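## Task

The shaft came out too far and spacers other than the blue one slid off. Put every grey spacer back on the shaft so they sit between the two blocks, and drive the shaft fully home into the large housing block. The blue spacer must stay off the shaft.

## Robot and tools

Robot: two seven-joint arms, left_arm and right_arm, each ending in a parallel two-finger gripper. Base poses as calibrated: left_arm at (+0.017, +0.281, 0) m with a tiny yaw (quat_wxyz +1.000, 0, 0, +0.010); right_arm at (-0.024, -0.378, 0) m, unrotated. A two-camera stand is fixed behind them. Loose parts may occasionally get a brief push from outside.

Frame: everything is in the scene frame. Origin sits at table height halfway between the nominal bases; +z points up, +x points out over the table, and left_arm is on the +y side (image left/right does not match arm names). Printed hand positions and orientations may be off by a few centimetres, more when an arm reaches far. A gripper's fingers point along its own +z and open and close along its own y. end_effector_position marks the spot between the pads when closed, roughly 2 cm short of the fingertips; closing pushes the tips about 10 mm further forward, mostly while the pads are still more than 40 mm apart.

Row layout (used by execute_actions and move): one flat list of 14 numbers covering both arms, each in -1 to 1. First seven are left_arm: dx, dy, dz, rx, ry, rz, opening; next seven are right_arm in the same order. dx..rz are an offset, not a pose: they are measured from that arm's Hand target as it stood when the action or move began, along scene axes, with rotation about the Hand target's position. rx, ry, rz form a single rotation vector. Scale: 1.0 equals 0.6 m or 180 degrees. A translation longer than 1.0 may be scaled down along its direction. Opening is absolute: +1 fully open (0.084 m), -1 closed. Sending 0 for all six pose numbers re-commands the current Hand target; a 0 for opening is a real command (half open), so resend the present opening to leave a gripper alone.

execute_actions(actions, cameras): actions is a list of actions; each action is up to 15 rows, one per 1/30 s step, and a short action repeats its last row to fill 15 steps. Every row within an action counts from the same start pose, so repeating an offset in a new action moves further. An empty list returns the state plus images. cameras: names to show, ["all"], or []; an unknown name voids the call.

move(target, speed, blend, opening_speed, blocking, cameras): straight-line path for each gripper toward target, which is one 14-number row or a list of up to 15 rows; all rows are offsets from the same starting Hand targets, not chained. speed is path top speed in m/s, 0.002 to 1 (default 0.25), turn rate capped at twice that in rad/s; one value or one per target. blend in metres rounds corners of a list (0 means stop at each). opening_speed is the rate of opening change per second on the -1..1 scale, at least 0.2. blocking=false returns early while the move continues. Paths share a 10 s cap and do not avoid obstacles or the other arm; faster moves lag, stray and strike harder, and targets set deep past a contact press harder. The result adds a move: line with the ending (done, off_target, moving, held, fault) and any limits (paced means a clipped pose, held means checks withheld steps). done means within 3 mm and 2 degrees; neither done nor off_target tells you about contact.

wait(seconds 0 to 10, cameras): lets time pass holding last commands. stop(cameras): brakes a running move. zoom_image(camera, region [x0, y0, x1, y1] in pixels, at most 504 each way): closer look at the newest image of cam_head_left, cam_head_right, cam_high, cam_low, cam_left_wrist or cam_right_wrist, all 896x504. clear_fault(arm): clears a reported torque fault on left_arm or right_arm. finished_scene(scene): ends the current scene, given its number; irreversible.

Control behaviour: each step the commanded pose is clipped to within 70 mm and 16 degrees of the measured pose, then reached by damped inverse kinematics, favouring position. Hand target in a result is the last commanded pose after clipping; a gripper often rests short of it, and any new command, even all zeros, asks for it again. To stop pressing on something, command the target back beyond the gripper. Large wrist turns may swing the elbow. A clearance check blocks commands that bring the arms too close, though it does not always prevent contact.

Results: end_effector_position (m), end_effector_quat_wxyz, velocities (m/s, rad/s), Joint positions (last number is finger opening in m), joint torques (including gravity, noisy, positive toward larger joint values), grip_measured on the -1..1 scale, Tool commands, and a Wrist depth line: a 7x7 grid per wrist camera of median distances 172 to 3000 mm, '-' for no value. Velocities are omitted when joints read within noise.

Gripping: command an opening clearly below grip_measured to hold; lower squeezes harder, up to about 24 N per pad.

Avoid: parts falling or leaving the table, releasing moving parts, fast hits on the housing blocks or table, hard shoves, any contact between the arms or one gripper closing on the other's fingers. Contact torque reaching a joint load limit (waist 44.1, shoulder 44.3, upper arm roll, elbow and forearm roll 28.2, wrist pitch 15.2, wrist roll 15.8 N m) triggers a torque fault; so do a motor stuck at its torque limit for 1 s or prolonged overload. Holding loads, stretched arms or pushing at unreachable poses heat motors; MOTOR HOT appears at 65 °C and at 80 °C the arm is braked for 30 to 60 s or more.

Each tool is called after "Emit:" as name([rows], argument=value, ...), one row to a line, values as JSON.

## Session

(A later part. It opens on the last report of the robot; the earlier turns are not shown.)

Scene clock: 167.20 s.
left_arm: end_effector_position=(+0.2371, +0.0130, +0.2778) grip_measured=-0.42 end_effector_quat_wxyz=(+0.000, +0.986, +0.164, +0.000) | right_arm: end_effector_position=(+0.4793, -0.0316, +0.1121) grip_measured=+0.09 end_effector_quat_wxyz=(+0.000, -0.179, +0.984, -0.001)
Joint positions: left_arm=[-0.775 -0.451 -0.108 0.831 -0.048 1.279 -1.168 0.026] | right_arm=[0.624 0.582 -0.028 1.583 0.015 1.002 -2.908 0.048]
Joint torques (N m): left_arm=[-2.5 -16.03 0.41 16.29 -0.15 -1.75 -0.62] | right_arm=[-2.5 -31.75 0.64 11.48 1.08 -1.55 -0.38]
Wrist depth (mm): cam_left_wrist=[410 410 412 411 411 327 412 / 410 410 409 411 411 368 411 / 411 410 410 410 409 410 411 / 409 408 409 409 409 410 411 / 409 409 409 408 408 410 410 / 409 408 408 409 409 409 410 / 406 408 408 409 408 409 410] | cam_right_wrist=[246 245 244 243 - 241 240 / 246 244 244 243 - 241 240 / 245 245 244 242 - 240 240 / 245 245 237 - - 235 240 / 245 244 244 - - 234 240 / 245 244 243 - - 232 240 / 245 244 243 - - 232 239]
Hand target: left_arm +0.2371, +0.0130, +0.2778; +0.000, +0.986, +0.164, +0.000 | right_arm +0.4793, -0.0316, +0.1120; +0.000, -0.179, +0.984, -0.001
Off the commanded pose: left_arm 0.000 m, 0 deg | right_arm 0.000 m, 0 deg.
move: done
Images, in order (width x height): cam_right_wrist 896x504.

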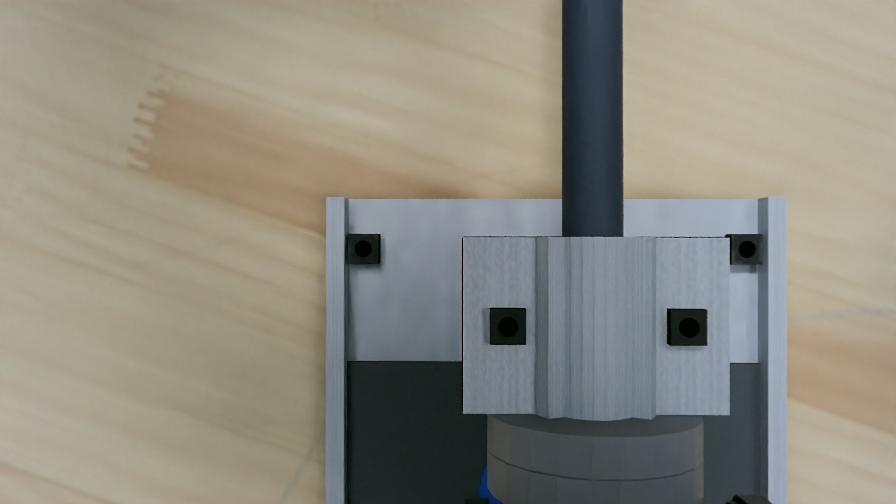

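Emit:
move([
  [0,0,0,0,0,0,-0.4,0,0,-0.02,0,0,0,-0.2],
], speed=[0.02])

Emit:
move([
  [0,0,0,0,0,0,-0.4,0,0,-0.0108,0,0,0,-0.2],
], speed=[0.02], cameras=["cam_right_wrist"])

Scene clock: 168.30 s.
left_arm: end_effector_position=(+0.2371, +0.0130, +0.2778) grip_measured=-0.42 end_effector_quat_wxyz=(+0.000, +0.986, +0.164, +0.000) | right_arm: end_effector_position=(+0.4793, -0.0316, +0.1001) grip_measured=+0.09 end_effector_quat_wxyz=(+0.000, -0.179, +0.984, -0.001)
Joint positions: left_arm=[-0.775 -0.451 -0.108 0.831 -0.048 1.279 -1.168 0.026] | right_arm=[0.624 0.597 -0.027 1.571 0.016 0.975 -2.908 0.048]
Joint torques (N m): left_arm=[-2.52 -15.98 0.58 16.27 -0.16 -1.68 -0.65] | right_arm=[2.59 -31.07 3.17 11.3 2.3 -1.87 -0.31]
Wrist depth (mm): cam_left_wrist=[409 411 411 411 410 328 411 / 409 409 410 410 410 368 411 / 410 411 410 411 410 410 411 / 409 410 409 409 411 411 412 / 409 409 409 409 409 411 409 / 409 409 408 409 410 409 409 / 407 408 408 409 408 409 410] | cam_right_wrist=[234 233 232 231 - 229 228 / 234 233 232 231 - 229 228 / 233 232 232 231 - 229 228 / 233 232 231 225 - 223 228 / 233 232 232 - - 223 228 / 233 232 231 - - 221 228 / 233 232 231 - - 220 227]
Hand target: left_arm +0.2371, +0.0130, +0.2778; +0.000, +0.986, +0.164, +0.000 | right_arm +0.4793, -0.0316, +0.1000; +0.000, -0.179, +0.984, -0.001
Off the commanded pose: left_arm 0.000 m, 0 deg | right_arm 0.000 m, 0 deg.
move: done

Scene clock: 169.07 s.
left_arm: end_effector_position=(+0.2371, +0.0130, +0.2778) grip_measured=-0.42 end_effector_quat_wxyz=(+0.000, +0.986, +0.164, +0.000) | right_arm: end_effector_position=(+0.4793, -0.0316, +0.0936) grip_measured=+0.09 end_effector_quat_wxyz=(+0.000, -0.179, +0.984, -0.001)
Joint positions: left_arm=[-0.775 -0.451 -0.108 0.831 -0.048 1.279 -1.168 0.026] | right_arm=[0.624 0.606 -0.027 1.566 0.016 0.961 -2.908 0.048]
Joint torques (N m): left_arm=[-2.54 -15.82 0.45 16.34 -0.09 -1.7 -0.58] | right_arm=[6 -27.96 7.12 9.84 3.39 -1.89 -0.4]
Wrist depth (mm): cam_left_wrist=[411 410 409 411 412 328 411 / 409 408 409 411 411 368 411 / 408 410 410 409 411 409 412 / 408 408 409 409 410 411 411 / 408 408 409 410 409 410 410 / 408 409 407 409 409 410 409 / 407 408 407 408 409 409 409] | cam_right_wrist=[227 226 226 225 224 223 222 / 227 226 226 224 224 223 222 / 227 226 225 224 223 222 222 / 227 226 219 - - 216 221 / 227 226 225 - - - 221 / 227 226 225 - - - 221 / 227 226 216 - - 214 221]
Hand target: left_arm +0.2371, +0.0130, +0.2778; +0.000, +0.986, +0.164, +0.000 | right_arm +0.4793, -0.0316, +0.0936; +0.000, -0.179, +0.984, -0.001
Off the commanded pose: left_arm 0.000 m, 0 deg | right_arm 0.000 m, 0 deg.
move: done
Images, in order (width x height): cam_right_wrist 896x504.

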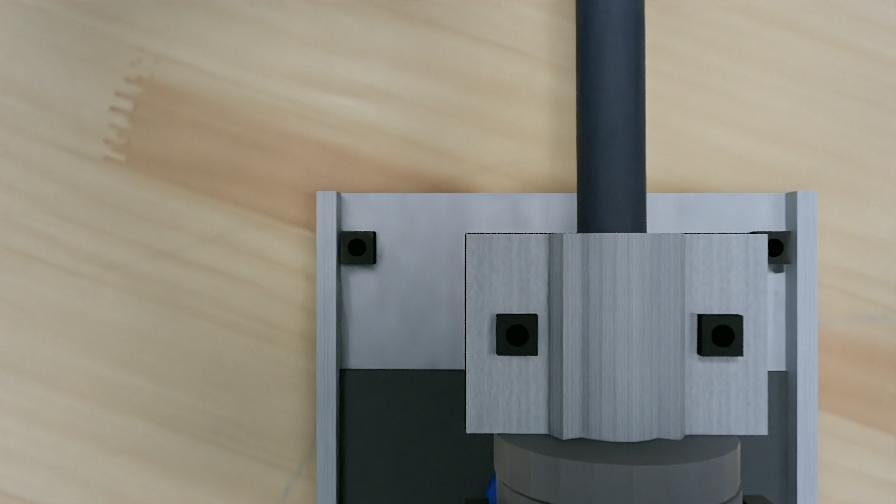

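Emit:
move([
  [0.1288,-0.1822,-0.13,0,0,0,-0.4,0,0,0,0,0,0,-0.2],
], speed=[0.15], cameras=["cam_left_wrist","cam_head_right"])

Scene clock: 170.53 s.
left_arm: end_effector_position=(+0.2652, -0.0271, +0.2487) grip_measured=-0.42 end_effector_quat_wxyz=(+0.000, +0.986, +0.164, +0.000) | right_arm: end_effector_position=(+0.4793, -0.0316, +0.0936) grip_measured=+0.09 end_effector_quat_wxyz=(+0.000, -0.179, +0.984, -0.001)
Joint positions: left_arm=[-0.774 -0.267 -0.128 0.902 -0.036 1.166 -1.192 0.026] | right_arm=[0.624 0.606 -0.027 1.566 0.016 0.96 -2.908 0.048]
Joint torques (N m): left_arm=[-2.46 -22.33 1.2 15.78 -0.54 -1.68 0.92] | right_arm=[9.98 -27.34 7.58 9.84 2.57 -2.02 0.08]
Wrist depth (mm): cam_left_wrist=[381 382 381 381 374 294 383 / 381 380 382 381 375 297 382 / 380 379 380 381 381 375 382 / 379 380 380 380 381 381 381 / 380 380 380 380 381 381 381 / 379 379 379 379 380 380 381 / 379 379 380 380 378 380 380] | cam_right_wrist=[227 226 226 225 224 223 222 / 227 226 225 225 224 223 222 / 227 226 225 224 223 222 222 / 227 226 219 - - 216 221 / 227 226 225 - - - 221 / 227 226 225 - - - 221 / 227 226 216 - - 214 221]
Hand target: left_arm +0.2651, -0.0271, +0.2487; +0.000, +0.986, +0.164, +0.000 (not the last commanded pose) | right_arm +0.4793, -0.0316, +0.0936; +0.000, -0.179, +0.984, -0.001
Off the commanded pose: left_arm 0.098 m, 0 deg | right_arm 0.000 m, 0 deg.
move: held (left_arm; a check stopped the path); limits=held
pose unreachable (left arm): on one or more control steps of this call, first in action 0 (counted from 0), this arm could not follow its commanded pose, so it was not sent that pose on those steps. It may still have moved: this result reports where it is.
cause: moving toward the commanded pose would bring a part of the arm too close to another arm (a part of this arm just beyond joint 7 (wrist roll) and a part of the right arm just beyond its joint 6 (wrist pitch), at the place that arm is still heading or pushing toward).
Images, in order (width x height): cam_head_right 896x504, cam_left_wrist 896x504.

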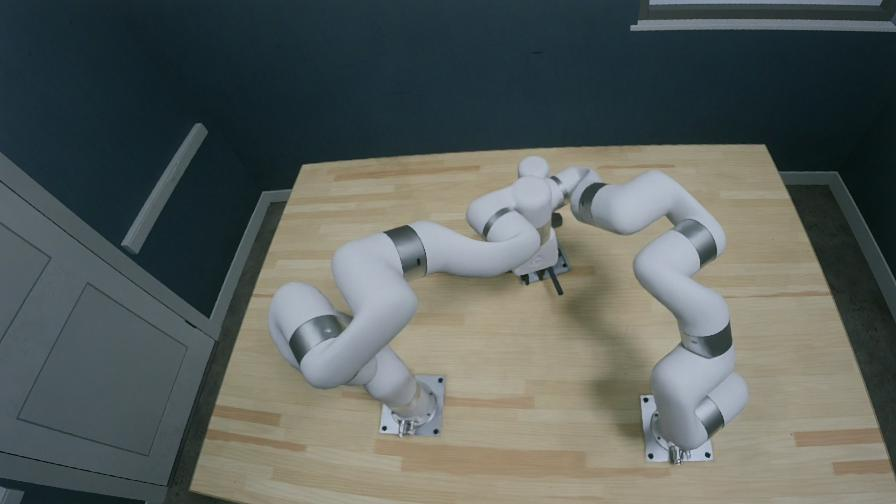

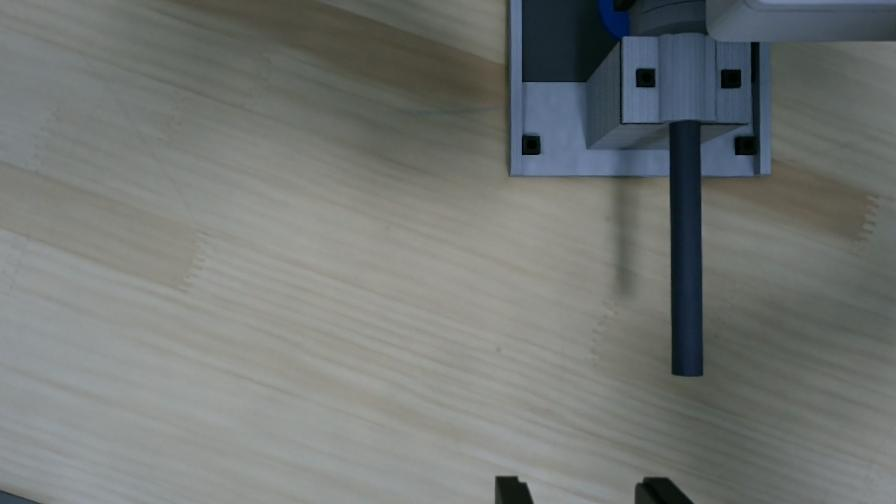

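Emit:
move([
  [0,0,0,0.063,-0.184,0,-0.4,0,0,0,0,0,0,-0.2],
], speed=[0.25])

Emit:
move([
  [0.0820,-0.1153,-0.0812,0,0,0,-0.4,0,0,0,0,0,0,-0.2],
], speed=[0.15], cameras=["cam_left_wrist","cam_head_right"])

Scene clock: 172.90 s.
left_arm: end_effector_position=(+0.2651, -0.0271, +0.2487) grip_measured=-0.42 end_effector_quat_wxyz=(-0.049, +0.941, +0.156, +0.297) | right_arm: end_effector_position=(+0.4793, -0.0316, +0.0936) grip_measured=+0.09 end_effector_quat_wxyz=(+0.000, -0.179, +0.984, -0.001)
Joint positions: left_arm=[-0.73 -0.351 -0.455 0.748 0.528 1.065 -1.734 0.026] | right_arm=[0.624 0.606 -0.027 1.566 0.016 0.96 -2.908 0.048]
Joint torques (N m): left_arm=[1.93 -10.9 1.58 15.91 1.16 -0.9 -0.76] | right_arm=[9.69 -27.3 7.24 9.72 2.43 -1.91 0.29]
Wrist depth (mm): cam_left_wrist=[641 641 646 650 256 224 617 / 576 577 576 580 270 258 568 / 519 534 532 536 314 301 526 / 482 483 485 489 371 467 489 / 452 453 455 456 430 432 457 / 417 419 420 420 406 406 422 / 395 388 395 394 397 390 399] | cam_right_wrist=[228 226 225 225 224 223 222 / 227 226 225 225 224 223 222 / 227 226 225 224 223 222 221 / 227 226 219 - - 217 221 / 227 226 225 - - - 222 / 226 226 225 - - - 221 / 227 226 217 - - 214 221]
Hand target: left_arm +0.2651, -0.0271, +0.2487; -0.049, +0.941, +0.156, +0.297 | right_arm +0.4793, -0.0316, +0.0936; +0.000, -0.179, +0.984, -0.001
Off the commanded pose: left_arm 0.000 m, 0 deg | right_arm 0.000 m, 0 deg.
move: done

Scene clock: 174.10 s.
left_arm: end_effector_position=(+0.3143, -0.0963, +0.2000) grip_measured=-0.42 end_effector_quat_wxyz=(-0.049, +0.941, +0.156, +0.297) | right_arm: end_effector_position=(+0.4793, -0.0316, +0.0936) grip_measured=+0.09 end_effector_quat_wxyz=(+0.000, -0.179, +0.984, -0.001)
Joint positions: left_arm=[-0.676 0.031 -0.499 0.971 0.75 1.029 -1.911 0.026] | right_arm=[0.624 0.606 -0.027 1.566 0.016 0.96 -2.908 0.048]
Joint torques (N m): left_arm=[-2.79 -20.99 -1.05 18.88 1.04 -0.66 -0.85] | right_arm=[10.61 -26.93 7.19 9.81 2.33 -1.81 0.4]
Wrist depth (mm): cam_left_wrist=[547 566 - 206 206 552 573 / 503 505 504 228 229 509 512 / 465 467 446 268 279 460 471 / 424 424 427 309 408 428 429 / 397 390 390 302 375 402 402 / 366 366 367 314 356 369 369 / 345 346 347 342 343 349 349] | cam_right_wrist=[227 226 226 225 224 223 222 / 227 226 226 225 224 222 222 / 227 226 225 224 223 222 222 / 227 226 219 - - 216 221 / 227 226 225 - - - 221 / 227 226 225 - - - 221 / 227 226 216 - - 214 221]
Hand target: left_arm +0.3143, -0.0963, +0.2000; -0.049, +0.941, +0.156, +0.297 | right_arm +0.4793, -0.0316, +0.0936; +0.000, -0.179, +0.984, -0.001
Off the commanded pose: left_arm 0.000 m, 0 deg | right_arm 0.000 m, 0 deg.
move: done
Images, in order (width x height): cam_head_right 896x504, cam_left_wrist 896x504.

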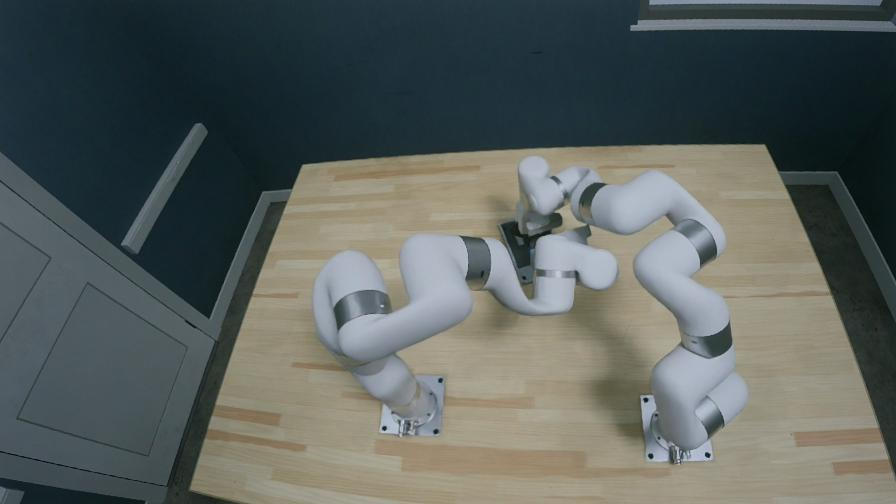

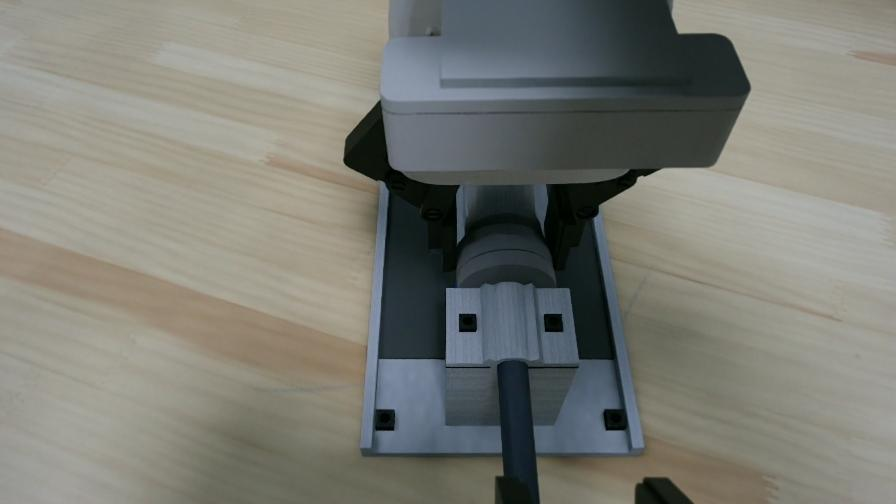

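Emit:
zoom_image(camera="cam_left_wrist", region=[400, 150, 620, 370])

Scaled by 2.291 from the camera's 896x504 image, which has a finer 1280x720 frame.

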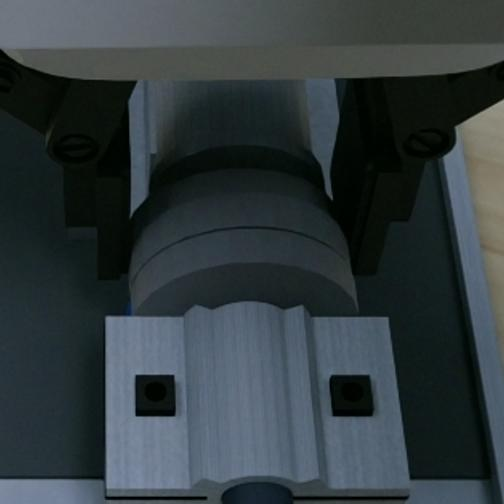

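Emit:
zoom_image(camera="cam_left_wrist", region=[440, 200, 570, 300])

Scaled by 3.877 from the camera's 896x504 image, which has a finer 1280x720 frame.

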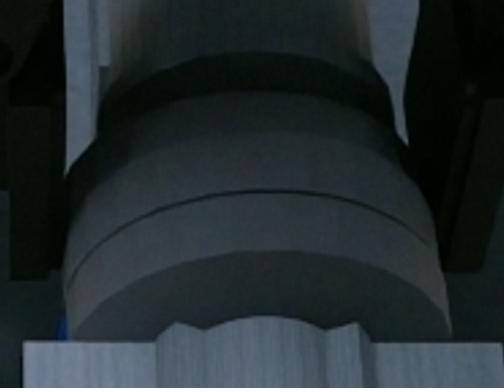

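Emit:
move([
  [0,0,-0.2,0,0,0,-0.4,0,0,0,0,0,0,-0.2],
], speed=[0.08], cameras=["cam_left_wrist"])

Scene clock: 177.07 s.
left_arm: end_effector_position=(+0.3143, -0.0963, +0.0800) grip_measured=-0.42 end_effector_quat_wxyz=(-0.049, +0.941, +0.156, +0.297) | right_arm: end_effector_position=(+0.4793, -0.0316, +0.0936) grip_measured=+0.09 end_effector_quat_wxyz=(+0.000, -0.179, +0.984, -0.001)
Joint positions: left_arm=[-0.704 0.288 -0.456 0.916 1.033 0.891 -2.224 0.026] | right_arm=[0.624 0.606 -0.027 1.566 0.016 0.96 -2.908 0.048]
Joint torques (N m): left_arm=[-2.62 -26.06 -1.43 16.27 1.02 -1.72 -0.93] | right_arm=[9.86 -27.5 6.53 9.8 2.24 -1.67 0.33]
Wrist depth (mm): cam_left_wrist=[367 369 359 213 208 373 365 / 327 329 328 209 209 333 335 / 305 304 297 197 193 300 308 / 277 278 274 265 216 274 280 / 259 260 255 248 249 252 262 / 239 239 240 240 241 241 242 / 226 226 227 227 228 228 228] | cam_right_wrist=[227 226 225 225 224 223 222 / 227 226 225 225 224 222 222 / 227 226 225 224 223 222 222 / 227 226 219 - - 216 222 / 227 226 225 - - - 221 / 227 226 225 - - - 221 / 226 226 216 - - 214 221]
Hand target: left_arm +0.3143, -0.0963, +0.0800; -0.049, +0.941, +0.156, +0.297 | right_arm +0.4793, -0.0316, +0.0936; +0.000, -0.179, +0.984, -0.001
Off the commanded pose: left_arm 0.000 m, 0 deg | right_arm 0.000 m, 0 deg.
move: done
Images, in order (width x height): cam_left_wrist 896x504.

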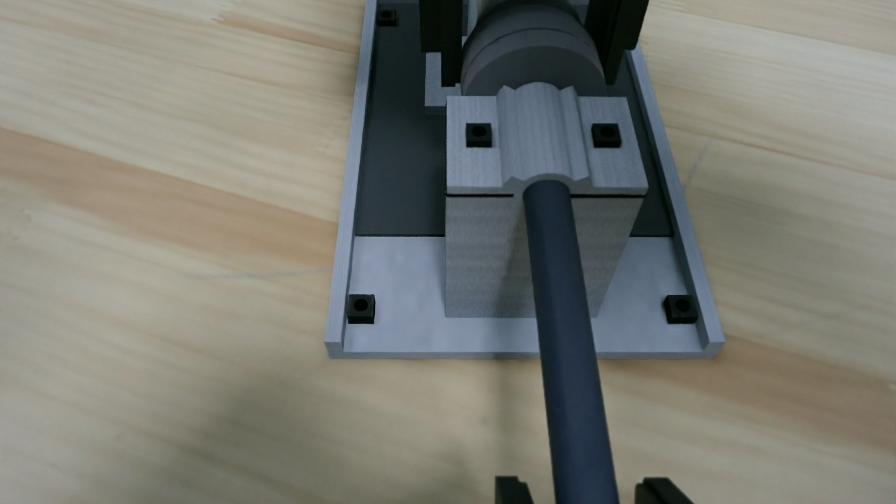

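Emit:
zoom_image(camera="cam_left_wrist", region=[410, 0, 660, 110])

Scaled by 2.016 from the camera's 896x504 image, which has a finer 1280x720 frame.

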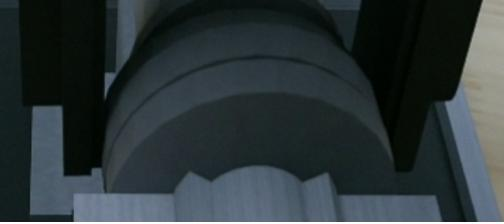

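Emit:
move([
  [0,0,0,0,0,0,-0.85,0,0,0,0,0,0,-0.2],
], speed=[0.05], opening_speed=0.6)

Emit:
move([
  [0.0047,0.0016,0,0,0,0,-0.85,0,0,0,0,0,0,-0.2],
], speed=[0.01], cameras=["cam_left_wrist"])

Scene clock: 179.53 s.
left_arm: end_effector_position=(+0.3143, -0.0963, +0.0800) grip_measured=-0.69 end_effector_quat_wxyz=(-0.049, +0.941, +0.156, +0.297) | right_arm: end_effector_position=(+0.4793, -0.0316, +0.0936) grip_measured=+0.09 end_effector_quat_wxyz=(+0.000, -0.179, +0.984, -0.001)
Joint positions: left_arm=[-0.704 0.288 -0.456 0.916 1.033 0.891 -2.224 0.014] | right_arm=[0.624 0.606 -0.027 1.566 0.016 0.96 -2.908 0.048]
Joint torques (N m): left_arm=[-2.66 -28.25 -2.12 16.18 0.95 -1.31 0.01] | right_arm=[9.57 -27.35 6.29 9.74 2.14 -1.68 0.33]
Wrist depth (mm): cam_left_wrist=[367 368 359 213 208 372 364 / 328 329 328 208 208 332 333 / 304 305 298 197 193 301 308 / 277 278 275 265 217 274 280 / 259 260 254 248 249 251 262 / 239 239 240 240 241 241 242 / 226 226 227 226 228 228 228] | cam_right_wrist=[227 226 225 225 224 223 222 / 227 226 225 225 224 223 222 / 227 226 225 224 223 222 222 / 227 226 219 - - 216 221 / 227 226 225 - - - 221 / 227 226 225 - - - 221 / 227 226 217 - - 214 221]
Hand target: left_arm +0.3143, -0.0963, +0.0800; -0.049, +0.941, +0.156, +0.297 | right_arm +0.4793, -0.0316, +0.0936; +0.000, -0.179, +0.984, -0.001
Off the commanded pose: left_arm 0.000 m, 0 deg | right_arm 0.000 m, 0 deg.
move: done

Scene clock: 180.23 s.
left_arm: end_effector_position=(+0.3171, -0.0953, +0.0800) grip_measured=-0.69 end_effector_quat_wxyz=(-0.049, +0.941, +0.156, +0.297) | right_arm: end_effector_position=(+0.4793, -0.0315, +0.0936) grip_measured=+0.09 end_effector_quat_wxyz=(+0.000, -0.179, +0.984, -0.001)
Joint positions: left_arm=[-0.7 0.288 -0.453 0.917 1.035 0.887 -2.22 0.014] | right_arm=[0.624 0.606 -0.027 1.566 0.016 0.96 -2.908 0.048]
Joint torques (N m): left_arm=[6.86 -28.98 3.16 19.89 2.73 -0.16 1.29] | right_arm=[9.51 -29.58 6.43 9.76 2.15 0.22 0.28]
Wrist depth (mm): cam_left_wrist=[367 368 369 209 207 372 362 / 328 328 327 208 208 332 334 / 304 304 297 195 193 301 308 / 276 276 274 265 212 273 280 / 258 259 254 248 249 251 262 / 239 239 239 240 240 241 241 / 225 226 226 226 227 227 228] | cam_right_wrist=[227 226 225 225 224 223 222 / 227 226 225 225 224 222 222 / 227 226 225 224 223 222 221 / 227 226 219 - - 216 221 / 227 226 225 - - - 221 / 227 226 225 - - - 221 / 226 226 217 - - 214 221]
Hand target: left_arm +0.3171, -0.0953, +0.0800; -0.049, +0.941, +0.156, +0.297 | right_arm +0.4793, -0.0316, +0.0936; +0.000, -0.179, +0.984, -0.001
Off the commanded pose: left_arm 0.000 m, 0 deg | right_arm 0.000 m, 0 deg.
move: done
Images, in order (width x height): cam_left_wrist 896x504.

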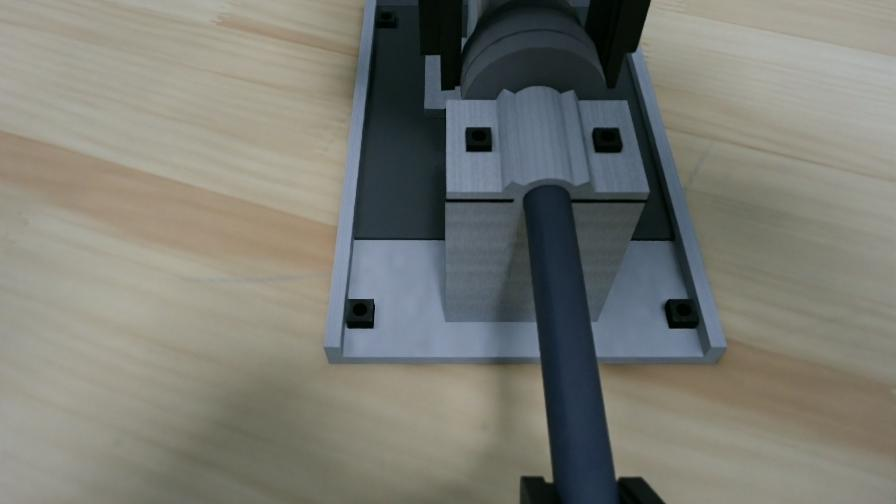

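Emit:
move([
  [0.0024,0.0008,0,0,0,0,-0.85,0,0,0,0,0,0,-0.2],
], speed=[0.005])

Scene clock: 181.17 s.
left_arm: end_effector_position=(+0.3186, -0.0948, +0.0800) grip_measured=-0.69 end_effector_quat_wxyz=(-0.049, +0.941, +0.156, +0.297) | right_arm: end_effector_position=(+0.4793, -0.0316, +0.0936) grip_measured=+0.09 end_effector_quat_wxyz=(+0.000, -0.179, +0.984, -0.001)
Joint positions: left_arm=[-0.698 0.288 -0.451 0.917 1.037 0.885 -2.218 0.014] | right_arm=[0.624 0.606 -0.027 1.566 0.016 0.96 -2.908 0.048]
Joint torques (N m): left_arm=[11.2 -32.76 7.52 22.67 3.86 1.72 1.27] | right_arm=[9.77 -33.47 6.55 9.64 2.25 0.95 0.37]
Wrist depth (mm): cam_left_wrist=[365 367 368 207 206 371 363 / 327 328 327 207 207 332 333 / 302 303 297 193 192 299 308 / 275 277 274 220 211 273 280 / 258 259 254 248 248 251 261 / 238 239 239 240 240 241 241 / 225 226 226 226 227 227 227] | cam_right_wrist=[227 226 225 225 224 223 222 / 227 226 225 225 224 222 222 / 227 226 225 224 223 222 222 / 227 226 213 - - 217 221 / 227 226 225 - - - 221 / 227 226 225 - - - 222 / 227 226 217 - - 214 222]
Hand target: left_arm +0.3186, -0.0948, +0.0800; -0.049, +0.941, +0.156, +0.297 | right_arm +0.4793, -0.0316, +0.0936; +0.000, -0.179, +0.984, -0.001
Off the commanded pose: left_arm 0.000 m, 0 deg | right_arm 0.000 m, 0 deg.
move: done

Emit:
move([
  [0.0005,0.00016,0,0,0,0,-0.78,0,0,0.0007,0,0,0,-0.2],
  [0.001,0.0003,0,0,0,0,-0.78,0.0002,-0.0006,0.0007,0,0,0,-0.2],
  [0.0015,0.0005,0,0,0,0,-0.78,0.0002,-0.0006,-0.0007,0,0,0,-0.2],
  [0.002,0.0006,0,0,0,0,-0.78,-0.0002,0.0006,-0.0007,0,0,0,-0.2],
  [0.0025,0.0008,0,0,0,0,-0.78,-0.0002,0.0006,0.0007,0,0,0,-0.2],
  [0.003,0.001,0,0,0,0,-0.78,0,0,0.0,0,0,0,-0.2],
], speed=[0.004], blend=0.0001)

speed must be one number or one for each of the 6 targets, got a list of 1; nothing of the call was run

Emit:
move([
  [0.0005,0.00016,0,0,0,0,-0.78,0,0,0.0007,0,0,0,-0.2],
  [0.001,0.0003,0,0,0,0,-0.78,0.0002,-0.0006,0.0007,0,0,0,-0.2],
  [0.0015,0.0005,0,0,0,0,-0.78,0.0002,-0.0006,-0.0007,0,0,0,-0.2],
  [0.002,0.0006,0,0,0,0,-0.78,-0.0002,0.0006,-0.0007,0,0,0,-0.2],
  [0.0025,0.0008,0,0,0,0,-0.78,-0.0002,0.0006,0.0007,0,0,0,-0.2],
  [0.003,0.001,0,0,0,0,-0.78,0,0,0.0,0,0,0,-0.2],
], speed=0.004, blend=0.0001)

Scene clock: 183.53 s.
left_arm: end_effector_position=(+0.3204, -0.0942, +0.0800) grip_measured=-0.69 end_effector_quat_wxyz=(-0.049, +0.941, +0.156, +0.297) | right_arm: end_effector_position=(+0.4792, -0.0315, +0.0936) grip_measured=+0.09 end_effector_quat_wxyz=(+0.000, -0.179, +0.984, -0.001)
Joint positions: left_arm=[-0.695 0.289 -0.449 0.918 1.039 0.883 -2.215 0.014] | right_arm=[0.624 0.606 -0.027 1.566 0.016 0.961 -2.908 0.048]
Joint torques (N m): left_arm=[11.29 -33.78 7.47 22.95 4.02 1.49 1.32] | right_arm=[7.13 -35.85 10.12 6.08 3.78 1.97 -0.48]
Wrist depth (mm): cam_left_wrist=[367 367 368 206 203 361 362 / 328 328 328 205 205 331 334 / 303 303 297 192 190 300 307 / 276 276 273 217 208 274 279 / 258 259 254 248 248 251 261 / 238 239 239 240 241 241 241 / 225 226 226 226 227 227 228] | cam_right_wrist=[227 226 226 225 224 223 222 / 227 226 225 225 224 223 222 / 227 226 225 224 223 222 222 / 227 226 213 - - 216 221 / 227 226 226 - - - 221 / 227 226 226 - - - 221 / 227 226 217 - - 214 221]
Hand target: left_arm +0.3204, -0.0942, +0.0800; -0.049, +0.941, +0.156, +0.297 | right_arm +0.4793, -0.0316, +0.0936; +0.000, -0.179, +0.984, -0.001
Off the commanded pose: left_arm 0.000 m, 0 deg | right_arm 0.000 m, 0 deg.
move: done; blend cut to 0 m at target 1

Emit:
execute_actions(actions=[])

Emit:
zoom_image(camera="cam_left_wrist", region=[450, 0, 610, 110])

Scene clock: 183.70 s.
left_arm: end_effector_position=(+0.3204, -0.0942, +0.0800) grip_measured=-0.69 end_effector_quat_wxyz=(-0.049, +0.941, +0.156, +0.297) | right_arm: end_effector_position=(+0.4792, -0.0315, +0.0936) grip_measured=+0.09 end_effector_quat_wxyz=(+0.000, -0.179, +0.984, -0.001)
Joint positions: left_arm=[-0.695 0.289 -0.449 0.918 1.039 0.883 -2.215 0.014] | right_arm=[0.624 0.606 -0.027 1.566 0.016 0.96 -2.908 0.048]
Joint velocities: within noise
Joint torques (N m): left_arm=[10.73 -34.45 6.77 22.74 3.82 1.56 1.27] | right_arm=[6.96 -35.94 9.86 5.8 4.06 1.67 -0.25]
Wrist depth (mm): cam_left_wrist=[366 367 367 206 203 361 363 / 328 328 327 205 205 331 333 / 303 303 297 192 190 300 307 / 275 277 273 216 207 273 280 / 258 259 254 248 249 251 261 / 238 239 239 239 240 241 241 / 225 225 226 226 227 228 227] | cam_right_wrist=[227 226 225 225 224 222 222 / 227 226 225 224 224 223 222 / 227 226 225 224 223 222 222 / 227 226 213 - - 216 222 / 227 226 225 - - - 221 / 227 226 225 - - - 221 / 227 226 217 - - 214 221]
Hand target: left_arm +0.3204, -0.0942, +0.0800; -0.049, +0.941, +0.156, +0.297 | right_arm +0.4793, -0.0316, +0.0936; +0.000, -0.179, +0.984, -0.001
Tool commands: left_gripper/opening=-0.78 right_gripper/opening=-0.2
Off the commanded pose: left_arm 0.000 m, 0 deg | right_arm 0.000 m, 0 deg.

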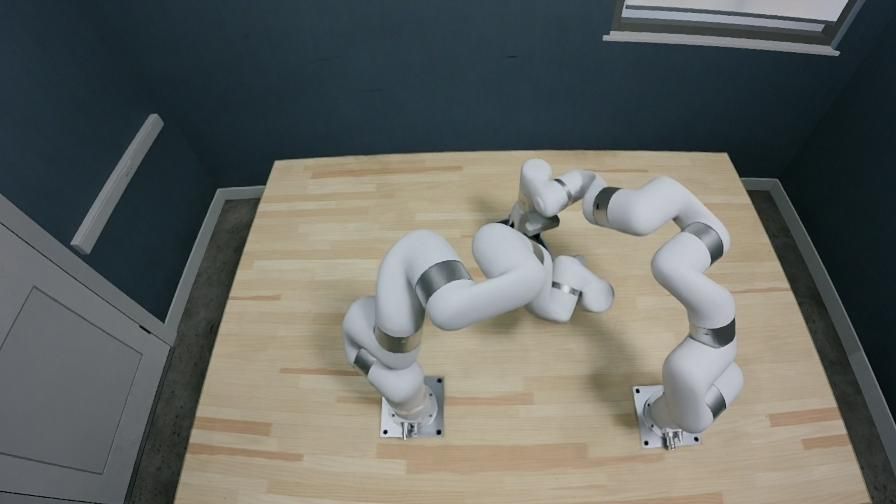

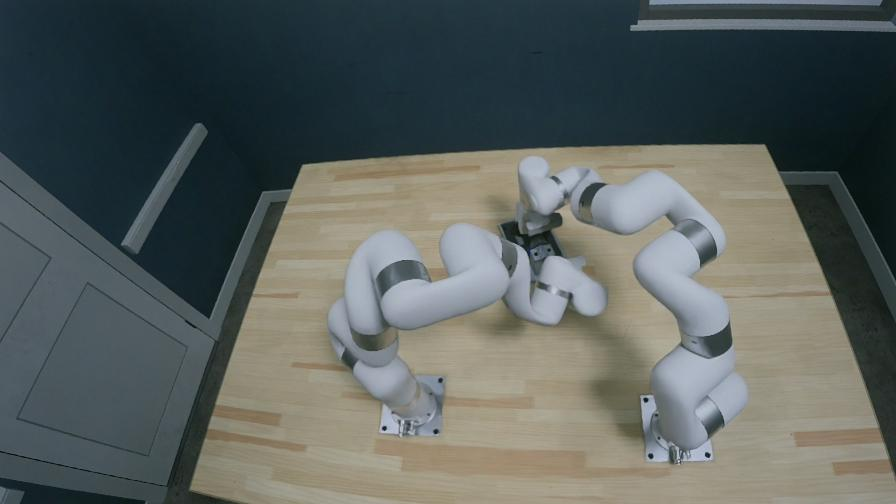

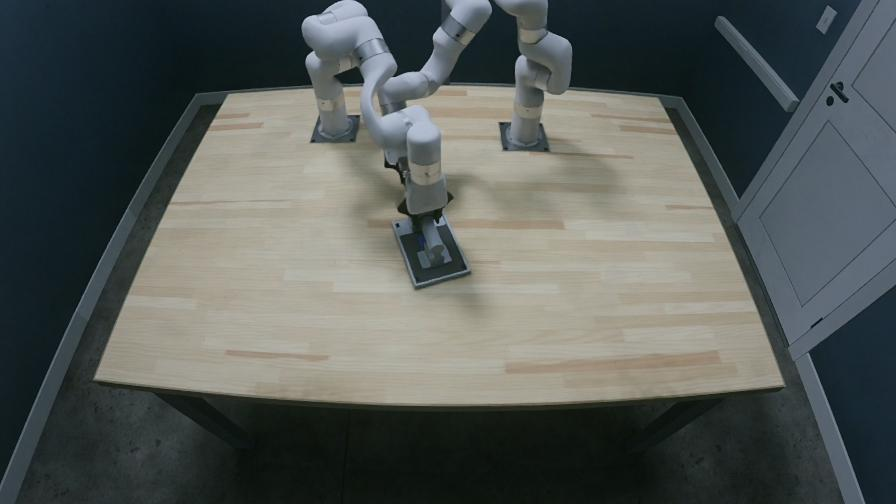

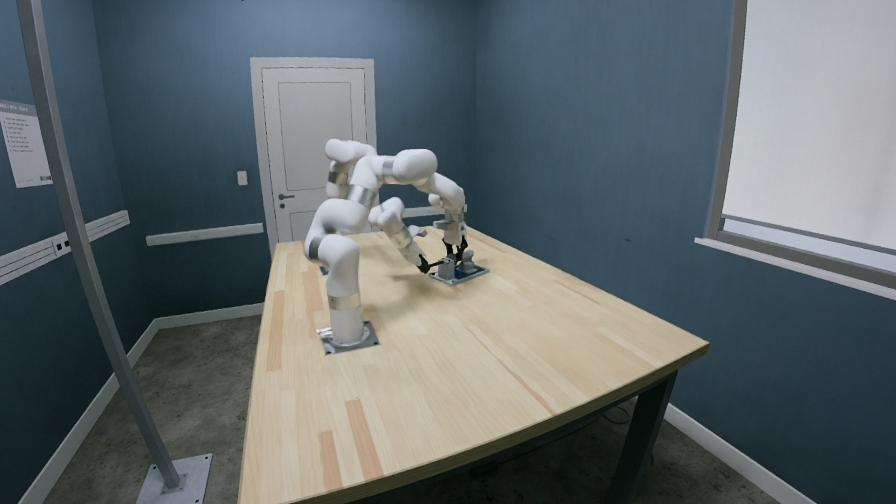

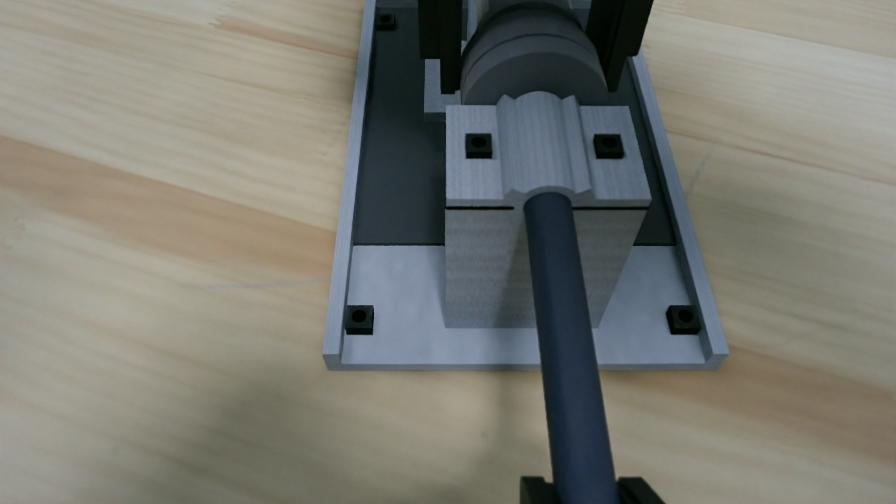

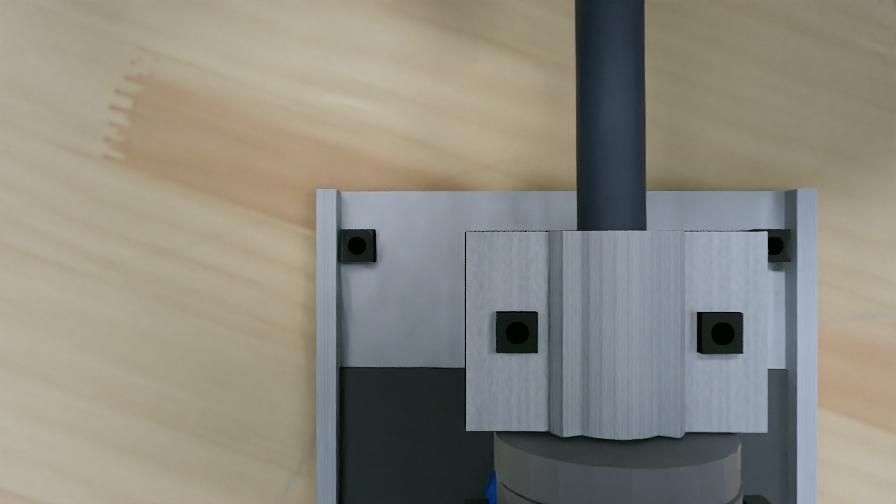

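Scaled by 3.150 from the camera's 896x504 image, which has a finer 1280x720 frame.

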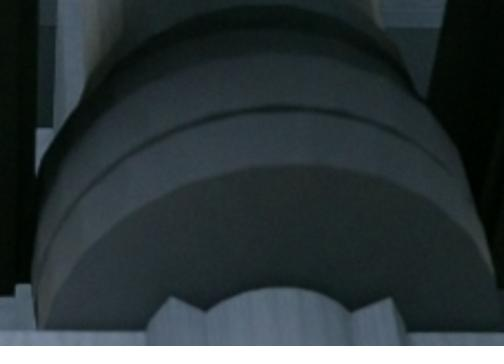

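Emit:
zoom_image(camera="cam_left_wrist", region=[460, 0, 620, 50])

Scaled by 3.150 from the camera's 896x504 image, which has a finer 1280x720 frame.

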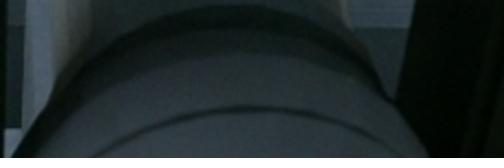

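Emit:
move([
  [-0.0016,-0.0005,0,0,0,0,-0.78,0,0,0,0,0,0,-0.2],
  [-0.0016,-0.0005,0,0,0,0,-0.78,0,0,0.003,0,0,0,-0.2],
], speed=0.01, cameras=["cam_left_wrist","cam_right_wrist"])

Emit:
zoom_image(camera="cam_left_wrist", region=[450, 0, 610, 110])

Scene clock: 185.73 s.
left_arm: end_effector_position=(+0.3194, -0.0945, +0.0800) grip_measured=-0.69 end_effector_quat_wxyz=(-0.049, +0.941, +0.156, +0.297) | right_arm: end_effector_position=(+0.4792, -0.0316, +0.0952) grip_measured=+0.09 end_effector_quat_wxyz=(+0.000, -0.179, +0.984, -0.001)
Joint positions: left_arm=[-0.697 0.289 -0.45 0.918 1.038 0.884 -2.217 0.014] | right_arm=[0.624 0.604 -0.027 1.567 0.016 0.964 -2.908 0.048]
Joint torques (N m): left_arm=[2.58 -35.09 2.13 20.27 2.08 0.75 -0.47] | right_arm=[7.5 -48.02 6.63 14.67 1.77 1.93 0.01]
Wrist depth (mm): cam_left_wrist=[366 368 370 206 205 362 363 / 328 330 327 205 205 331 332 / 303 304 297 192 189 300 307 / 276 277 273 218 208 274 280 / 259 259 254 248 248 251 262 / 239 239 240 240 240 241 241 / 225 226 226 226 227 227 228] | cam_right_wrist=[228 227 227 226 225 224 223 / 228 227 226 226 225 224 223 / 228 227 226 225 224 223 223 / 228 227 220 220 - 217 222 / 228 227 226 - - 217 222 / 228 227 226 - - 215 222 / 228 227 218 - - 215 222]
Hand target: left_arm +0.3194, -0.0945, +0.0800; -0.049, +0.941, +0.156, +0.297 | right_arm +0.4793, -0.0316, +0.0954; +0.000, -0.179, +0.984, -0.001
Off the commanded pose: left_arm 0.000 m, 0 deg | right_arm 0.000 m, 0 deg.
move: done
Images, in order (width x height): cam_left_wrist 896x504, cam_right_wrist 896x504.

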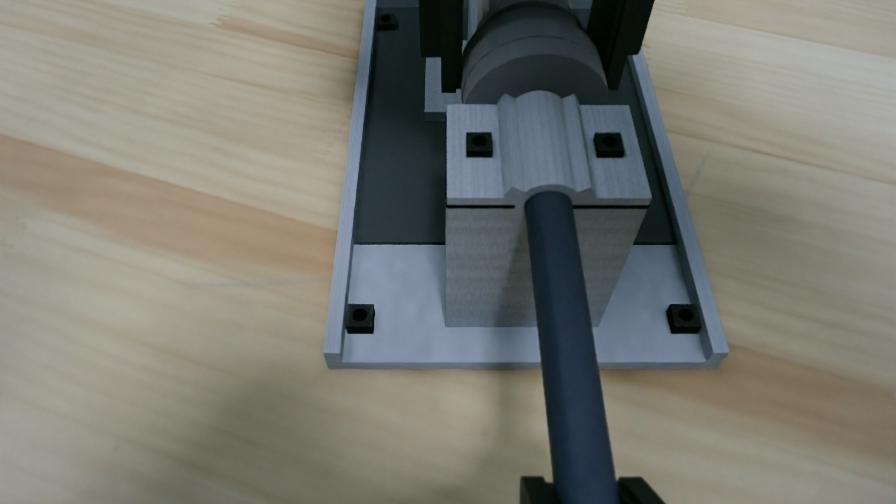

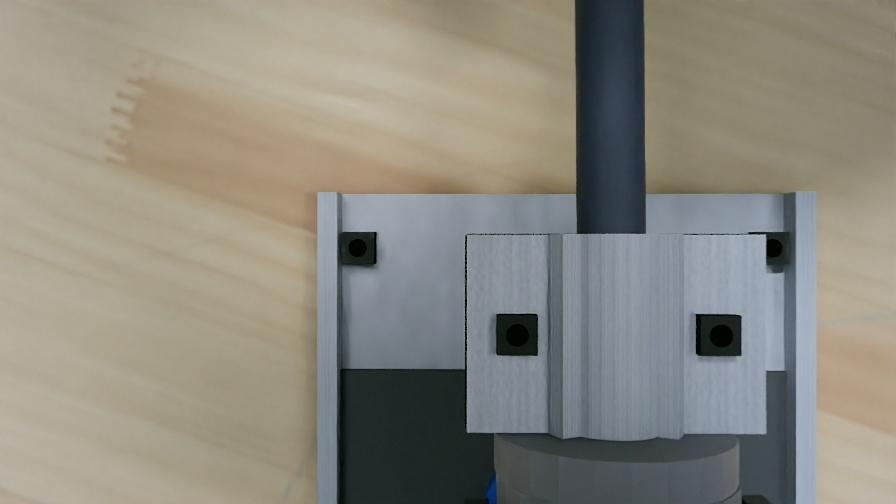

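Scaled by 3.150 from the camera's 896x504 image, which has a finer 1280x720 frame.

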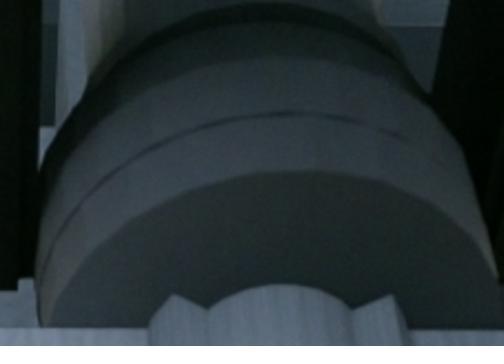

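Emit:
move([
  [0,0,0,0,0,0,-0.78,0,0,-0.003,0,0,0,-0.2],
], speed=0.01)

Emit:
move([
  [0,0,0,0,0,0,-0.78,0,0,-0.0016,0,0,0,-0.2],
], speed=0.01)

Scene clock: 186.67 s.
left_arm: end_effector_position=(+0.3195, -0.0945, +0.0800) grip_measured=-0.69 end_effector_quat_wxyz=(-0.049, +0.941, +0.156, +0.297) | right_arm: end_effector_position=(+0.4793, -0.0316, +0.0937) grip_measured=+0.09 end_effector_quat_wxyz=(+0.000, -0.179, +0.984, -0.001)
Joint positions: left_arm=[-0.697 0.289 -0.45 0.918 1.038 0.884 -2.217 0.014] | right_arm=[0.624 0.606 -0.027 1.566 0.016 0.961 -2.908 0.048]
Joint torques (N m): left_arm=[3.37 -33.31 1.83 17.84 2.33 0.02 -0.48] | right_arm=[8.62 -24.3 7.95 7.75 3.12 -0.97 0.28]
Wrist depth (mm): cam_left_wrist=[366 368 370 206 203 363 363 / 328 329 328 206 205 333 333 / 304 304 298 192 191 300 308 / 276 277 274 217 208 273 280 / 259 259 254 248 249 251 261 / 239 239 240 240 241 241 241 / 225 226 226 226 227 227 228] | cam_right_wrist=[227 227 226 225 224 223 222 / 227 226 226 225 224 223 222 / 227 226 225 225 224 223 222 / 227 226 219 - - 217 222 / 227 226 226 - - - 222 / 227 226 225 - - - 222 / 227 226 217 - - 214 221]
Hand target: left_arm +0.3194, -0.0945, +0.0800; -0.049, +0.941, +0.156, +0.297 | right_arm +0.4793, -0.0316, +0.0936; +0.000, -0.179, +0.984, -0.001
Off the commanded pose: left_arm 0.000 m, 0 deg | right_arm 0.000 m, 0 deg.
move: done

Scene clock: 187.37 s.
left_arm: end_effector_position=(+0.3194, -0.0945, +0.0800) grip_measured=-0.69 end_effector_quat_wxyz=(-0.049, +0.941, +0.156, +0.297) | right_arm: end_effector_position=(+0.4793, -0.0316, +0.0926) grip_measured=+0.09 end_effector_quat_wxyz=(+0.000, -0.179, +0.984, -0.001)
Joint positions: left_arm=[-0.697 0.289 -0.45 0.918 1.038 0.884 -2.217 0.014] | right_arm=[0.624 0.607 -0.027 1.565 0.016 0.958 -2.908 0.048]
Joint torques (N m): left_arm=[3.01 -32.12 1.22 16.92 1.71 -0.37 -0.33] | right_arm=[7.81 -24.1 8.88 6.98 3.57 -0.65 -0.05]
Wrist depth (mm): cam_left_wrist=[368 369 369 206 203 363 364 / 328 328 327 205 205 332 334 / 303 304 298 192 191 300 308 / 276 277 274 217 208 273 280 / 259 259 254 248 249 251 262 / 239 239 240 240 241 241 241 / 226 225 226 227 227 227 228] | cam_right_wrist=[226 225 225 224 223 222 221 / 226 226 225 224 223 222 221 / 226 225 224 223 223 221 221 / 226 225 218 - - 216 220 / 226 225 225 - - - 221 / 226 225 224 - - - 221 / 226 225 216 - - 213 220]
Hand target: left_arm +0.3194, -0.0945, +0.0800; -0.049, +0.941, +0.156, +0.297 | right_arm +0.4793, -0.0316, +0.0926; +0.000, -0.179, +0.984, -0.001
Off the commanded pose: left_arm 0.000 m, 0 deg | right_arm 0.000 m, 0 deg.
move: done

Emit:
move([
  [0,0,0,0,0,0,-0.78,0,0,0.0047,0,0,0,-0.2],
], speed=0.01)

Emit:
move([
  [0,0,0,0,0,0,-0.78,0,0,0.0016,0,0,0,-0.2],
], speed=0.01, cameras=["cam_left_wrist"])

Emit:
zoom_image(camera="cam_left_wrist", region=[450, 0, 610, 110])

Scene clock: 188.33 s.
left_arm: end_effector_position=(+0.3194, -0.0945, +0.0799) grip_measured=-0.69 end_effector_quat_wxyz=(-0.049, +0.941, +0.156, +0.297) | right_arm: end_effector_position=(+0.4792, -0.0316, +0.0953) grip_measured=+0.09 end_effector_quat_wxyz=(+0.000, -0.179, +0.984, -0.001)
Joint positions: left_arm=[-0.697 0.289 -0.45 0.918 1.038 0.884 -2.217 0.014] | right_arm=[0.624 0.603 -0.027 1.567 0.016 0.965 -2.908 0.048]
Joint torques (N m): left_arm=[3.22 -35.15 2.05 21.12 1.99 0.21 -0.25] | right_arm=[8.45 -46.8 6.41 14.32 1.4 1.67 0.1]
Wrist depth (mm): cam_left_wrist=[367 368 369 206 206 361 363 / 328 328 327 205 205 332 333 / 303 304 298 192 189 299 307 / 276 276 274 218 208 273 280 / 258 259 254 248 248 251 262 / 238 239 240 240 240 241 241 / 225 226 226 226 227 227 228] | cam_right_wrist=[229 228 227 226 225 224 223 / 228 227 227 226 225 224 223 / 228 227 226 226 224 224 223 / 228 227 220 220 - 217 223 / 228 227 226 - - 217 223 / 228 227 226 - - 215 222 / 228 227 218 - - 215 222]
Hand target: left_arm +0.3194, -0.0945, +0.0800; -0.049, +0.941, +0.156, +0.297 | right_arm +0.4793, -0.0316, +0.0954; +0.000, -0.179, +0.984, -0.001
Off the commanded pose: left_arm 0.000 m, 0 deg | right_arm 0.000 m, 0 deg.
move: done

Scene clock: 189.03 s.
left_arm: end_effector_position=(+0.3194, -0.0945, +0.0800) grip_measured=-0.69 end_effector_quat_wxyz=(-0.049, +0.941, +0.156, +0.297) | right_arm: end_effector_position=(+0.4793, -0.0316, +0.0964) grip_measured=+0.09 end_effector_quat_wxyz=(+0.000, -0.179, +0.984, -0.001)
Joint positions: left_arm=[-0.697 0.289 -0.45 0.918 1.038 0.884 -2.217 0.014] | right_arm=[0.624 0.602 -0.027 1.568 0.016 0.967 -2.908 0.048]
Joint torques (N m): left_arm=[3.98 -39.02 2.71 21.98 2.34 0.89 -0.15] | right_arm=[9.88 -43.66 6.12 13.92 1.3 1.01 0.52]
Wrist depth (mm): cam_left_wrist=[366 368 369 206 205 361 361 / 328 328 326 205 204 332 333 / 304 304 297 191 189 300 307 / 276 277 274 218 208 273 280 / 258 259 254 248 249 250 261 / 239 239 239 239 240 241 241 / 225 226 226 226 227 227 227] | cam_right_wrist=[230 229 228 227 226 225 224 / 230 229 227 227 226 225 224 / 230 229 228 227 225 225 224 / 229 228 228 221 - 219 224 / 229 228 227 - - 218 224 / 229 228 228 - - 216 224 / 229 228 227 - - 216 224]
Hand target: left_arm +0.3194, -0.0945, +0.0800; -0.049, +0.941, +0.156, +0.297 | right_arm +0.4793, -0.0316, +0.0964; +0.000, -0.179, +0.984, -0.001
Off the commanded pose: left_arm 0.000 m, 0 deg | right_arm 0.000 m, 0 deg.
move: done
Images, in order (width x height): cam_left_wrist 896x504.

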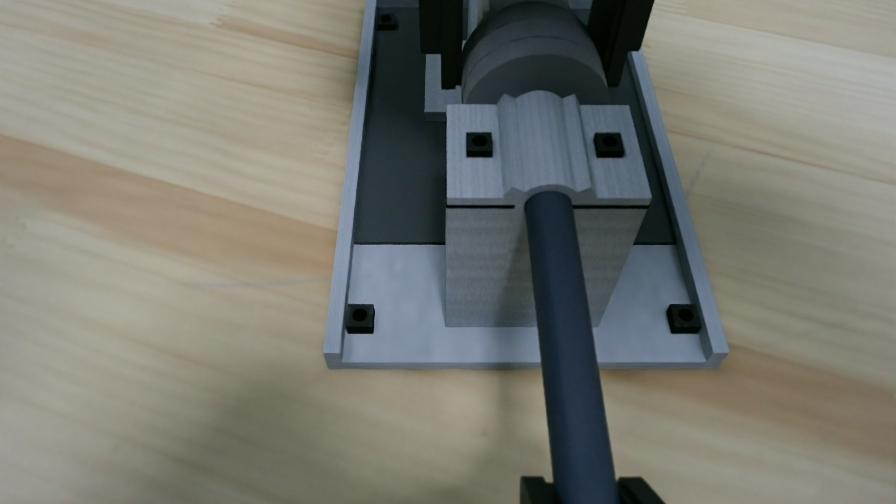

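Scaled by 3.150 from the camera's 896x504 image, which has a finer 1280x720 frame.

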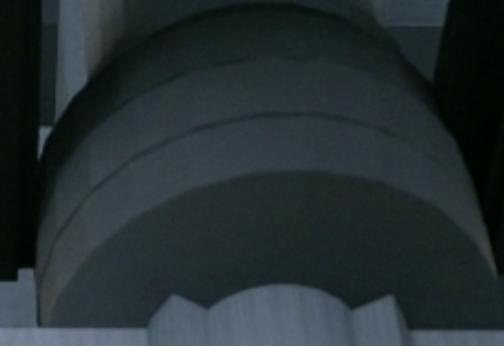

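Emit:
move([
  [0.002,0.0007,0,0,0,0,-0.78,0,0,0,0,0,0,-0.2],
], speed=0.005)

Emit:
move([
  [0.0005,0.00016,0,0,0,0,-0.78,0,0,0.0005,0,0,0,-0.2],
  [0.001,0.0003,0,0,0,0,-0.78,0.0002,-0.0006,0.0005,0,0,0,-0.2],
  [0.0015,0.0005,0,0,0,0,-0.78,0.0002,-0.0006,-0.0005,0,0,0,-0.2],
  [0.002,0.0006,0,0,0,0,-0.78,-0.0002,0.0006,-0.0005,0,0,0,-0.2],
  [0.0025,0.0008,0,0,0,0,-0.78,-0.0002,0.0006,0.0005,0,0,0,-0.2],
  [0.003,0.001,0,0,0,0,-0.78,0,0,0.0,0,0,0,-0.2],
], speed=0.004)

Scene clock: 190.00 s.
left_arm: end_effector_position=(+0.3206, -0.0942, +0.0800) grip_measured=-0.69 end_effector_quat_wxyz=(-0.049, +0.941, +0.156, +0.297) | right_arm: end_effector_position=(+0.4793, -0.0316, +0.0964) grip_measured=+0.09 end_effector_quat_wxyz=(+0.000, -0.179, +0.984, -0.001)
Joint positions: left_arm=[-0.695 0.289 -0.449 0.918 1.039 0.883 -2.215 0.014] | right_arm=[0.624 0.602 -0.027 1.568 0.016 0.967 -2.908 0.048]
Joint torques (N m): left_arm=[12.36 -34.72 8.57 25.01 4.35 2.09 1.28] | right_arm=[10.92 -39.26 6.53 12.86 1.44 0.71 0.59]
Wrist depth (mm): cam_left_wrist=[365 367 359 206 202 361 362 / 328 328 326 204 205 331 333 / 302 304 297 191 191 299 307 / 276 276 274 217 208 273 279 / 258 258 253 247 248 250 261 / 239 239 239 239 240 240 241 / 225 225 225 226 227 227 228] | cam_right_wrist=[229 229 228 227 226 225 224 / 230 229 228 227 226 225 224 / 229 228 228 227 225 225 224 / 229 228 228 221 - 219 224 / 229 228 228 - - 219 224 / 229 228 228 - - 217 224 / 229 228 227 - - 216 224]
Hand target: left_arm +0.3206, -0.0941, +0.0800; -0.049, +0.941, +0.156, +0.297 | right_arm +0.4793, -0.0316, +0.0964; +0.000, -0.179, +0.984, -0.001
Off the commanded pose: left_arm 0.000 m, 0 deg | right_arm 0.000 m, 0 deg.
move: done

Scene clock: 191.63 s.
left_arm: end_effector_position=(+0.3224, -0.0935, +0.0800) grip_measured=-0.69 end_effector_quat_wxyz=(-0.049, +0.941, +0.156, +0.297) | right_arm: end_effector_position=(+0.4792, -0.0315, +0.0964) grip_measured=+0.09 end_effector_quat_wxyz=(+0.000, -0.179, +0.984, -0.001)
Joint positions: left_arm=[-0.692 0.289 -0.447 0.919 1.041 0.88 -2.212 0.014] | right_arm=[0.624 0.602 -0.027 1.568 0.016 0.967 -2.908 0.048]
Joint torques (N m): left_arm=[12.97 -34.49 9.31 24.01 4.83 1.54 1.35] | right_arm=[6.83 -39.88 9.55 7 3.96 2.03 0]
Wrist depth (mm): cam_left_wrist=[364 367 357 207 202 360 362 / 327 329 326 204 202 331 332 / 302 304 297 192 187 300 307 / 276 276 274 204 204 273 279 / 258 258 254 248 243 251 261 / 238 238 239 239 240 241 241 / 225 225 226 226 227 227 227] | cam_right_wrist=[230 229 228 228 - 225 225 / 230 229 228 227 226 225 224 / 230 229 228 227 226 225 224 / 230 229 228 221 - 219 224 / 230 229 228 - - 219 224 / 229 229 228 - - 217 224 / 230 228 228 - - 217 224]
Hand target: left_arm +0.3224, -0.0935, +0.0800; -0.049, +0.941, +0.156, +0.297 | right_arm +0.4793, -0.0316, +0.0964; +0.000, -0.179, +0.984, -0.001
Off the commanded pose: left_arm 0.000 m, 0 deg | right_arm 0.000 m, 0 deg.
move: done


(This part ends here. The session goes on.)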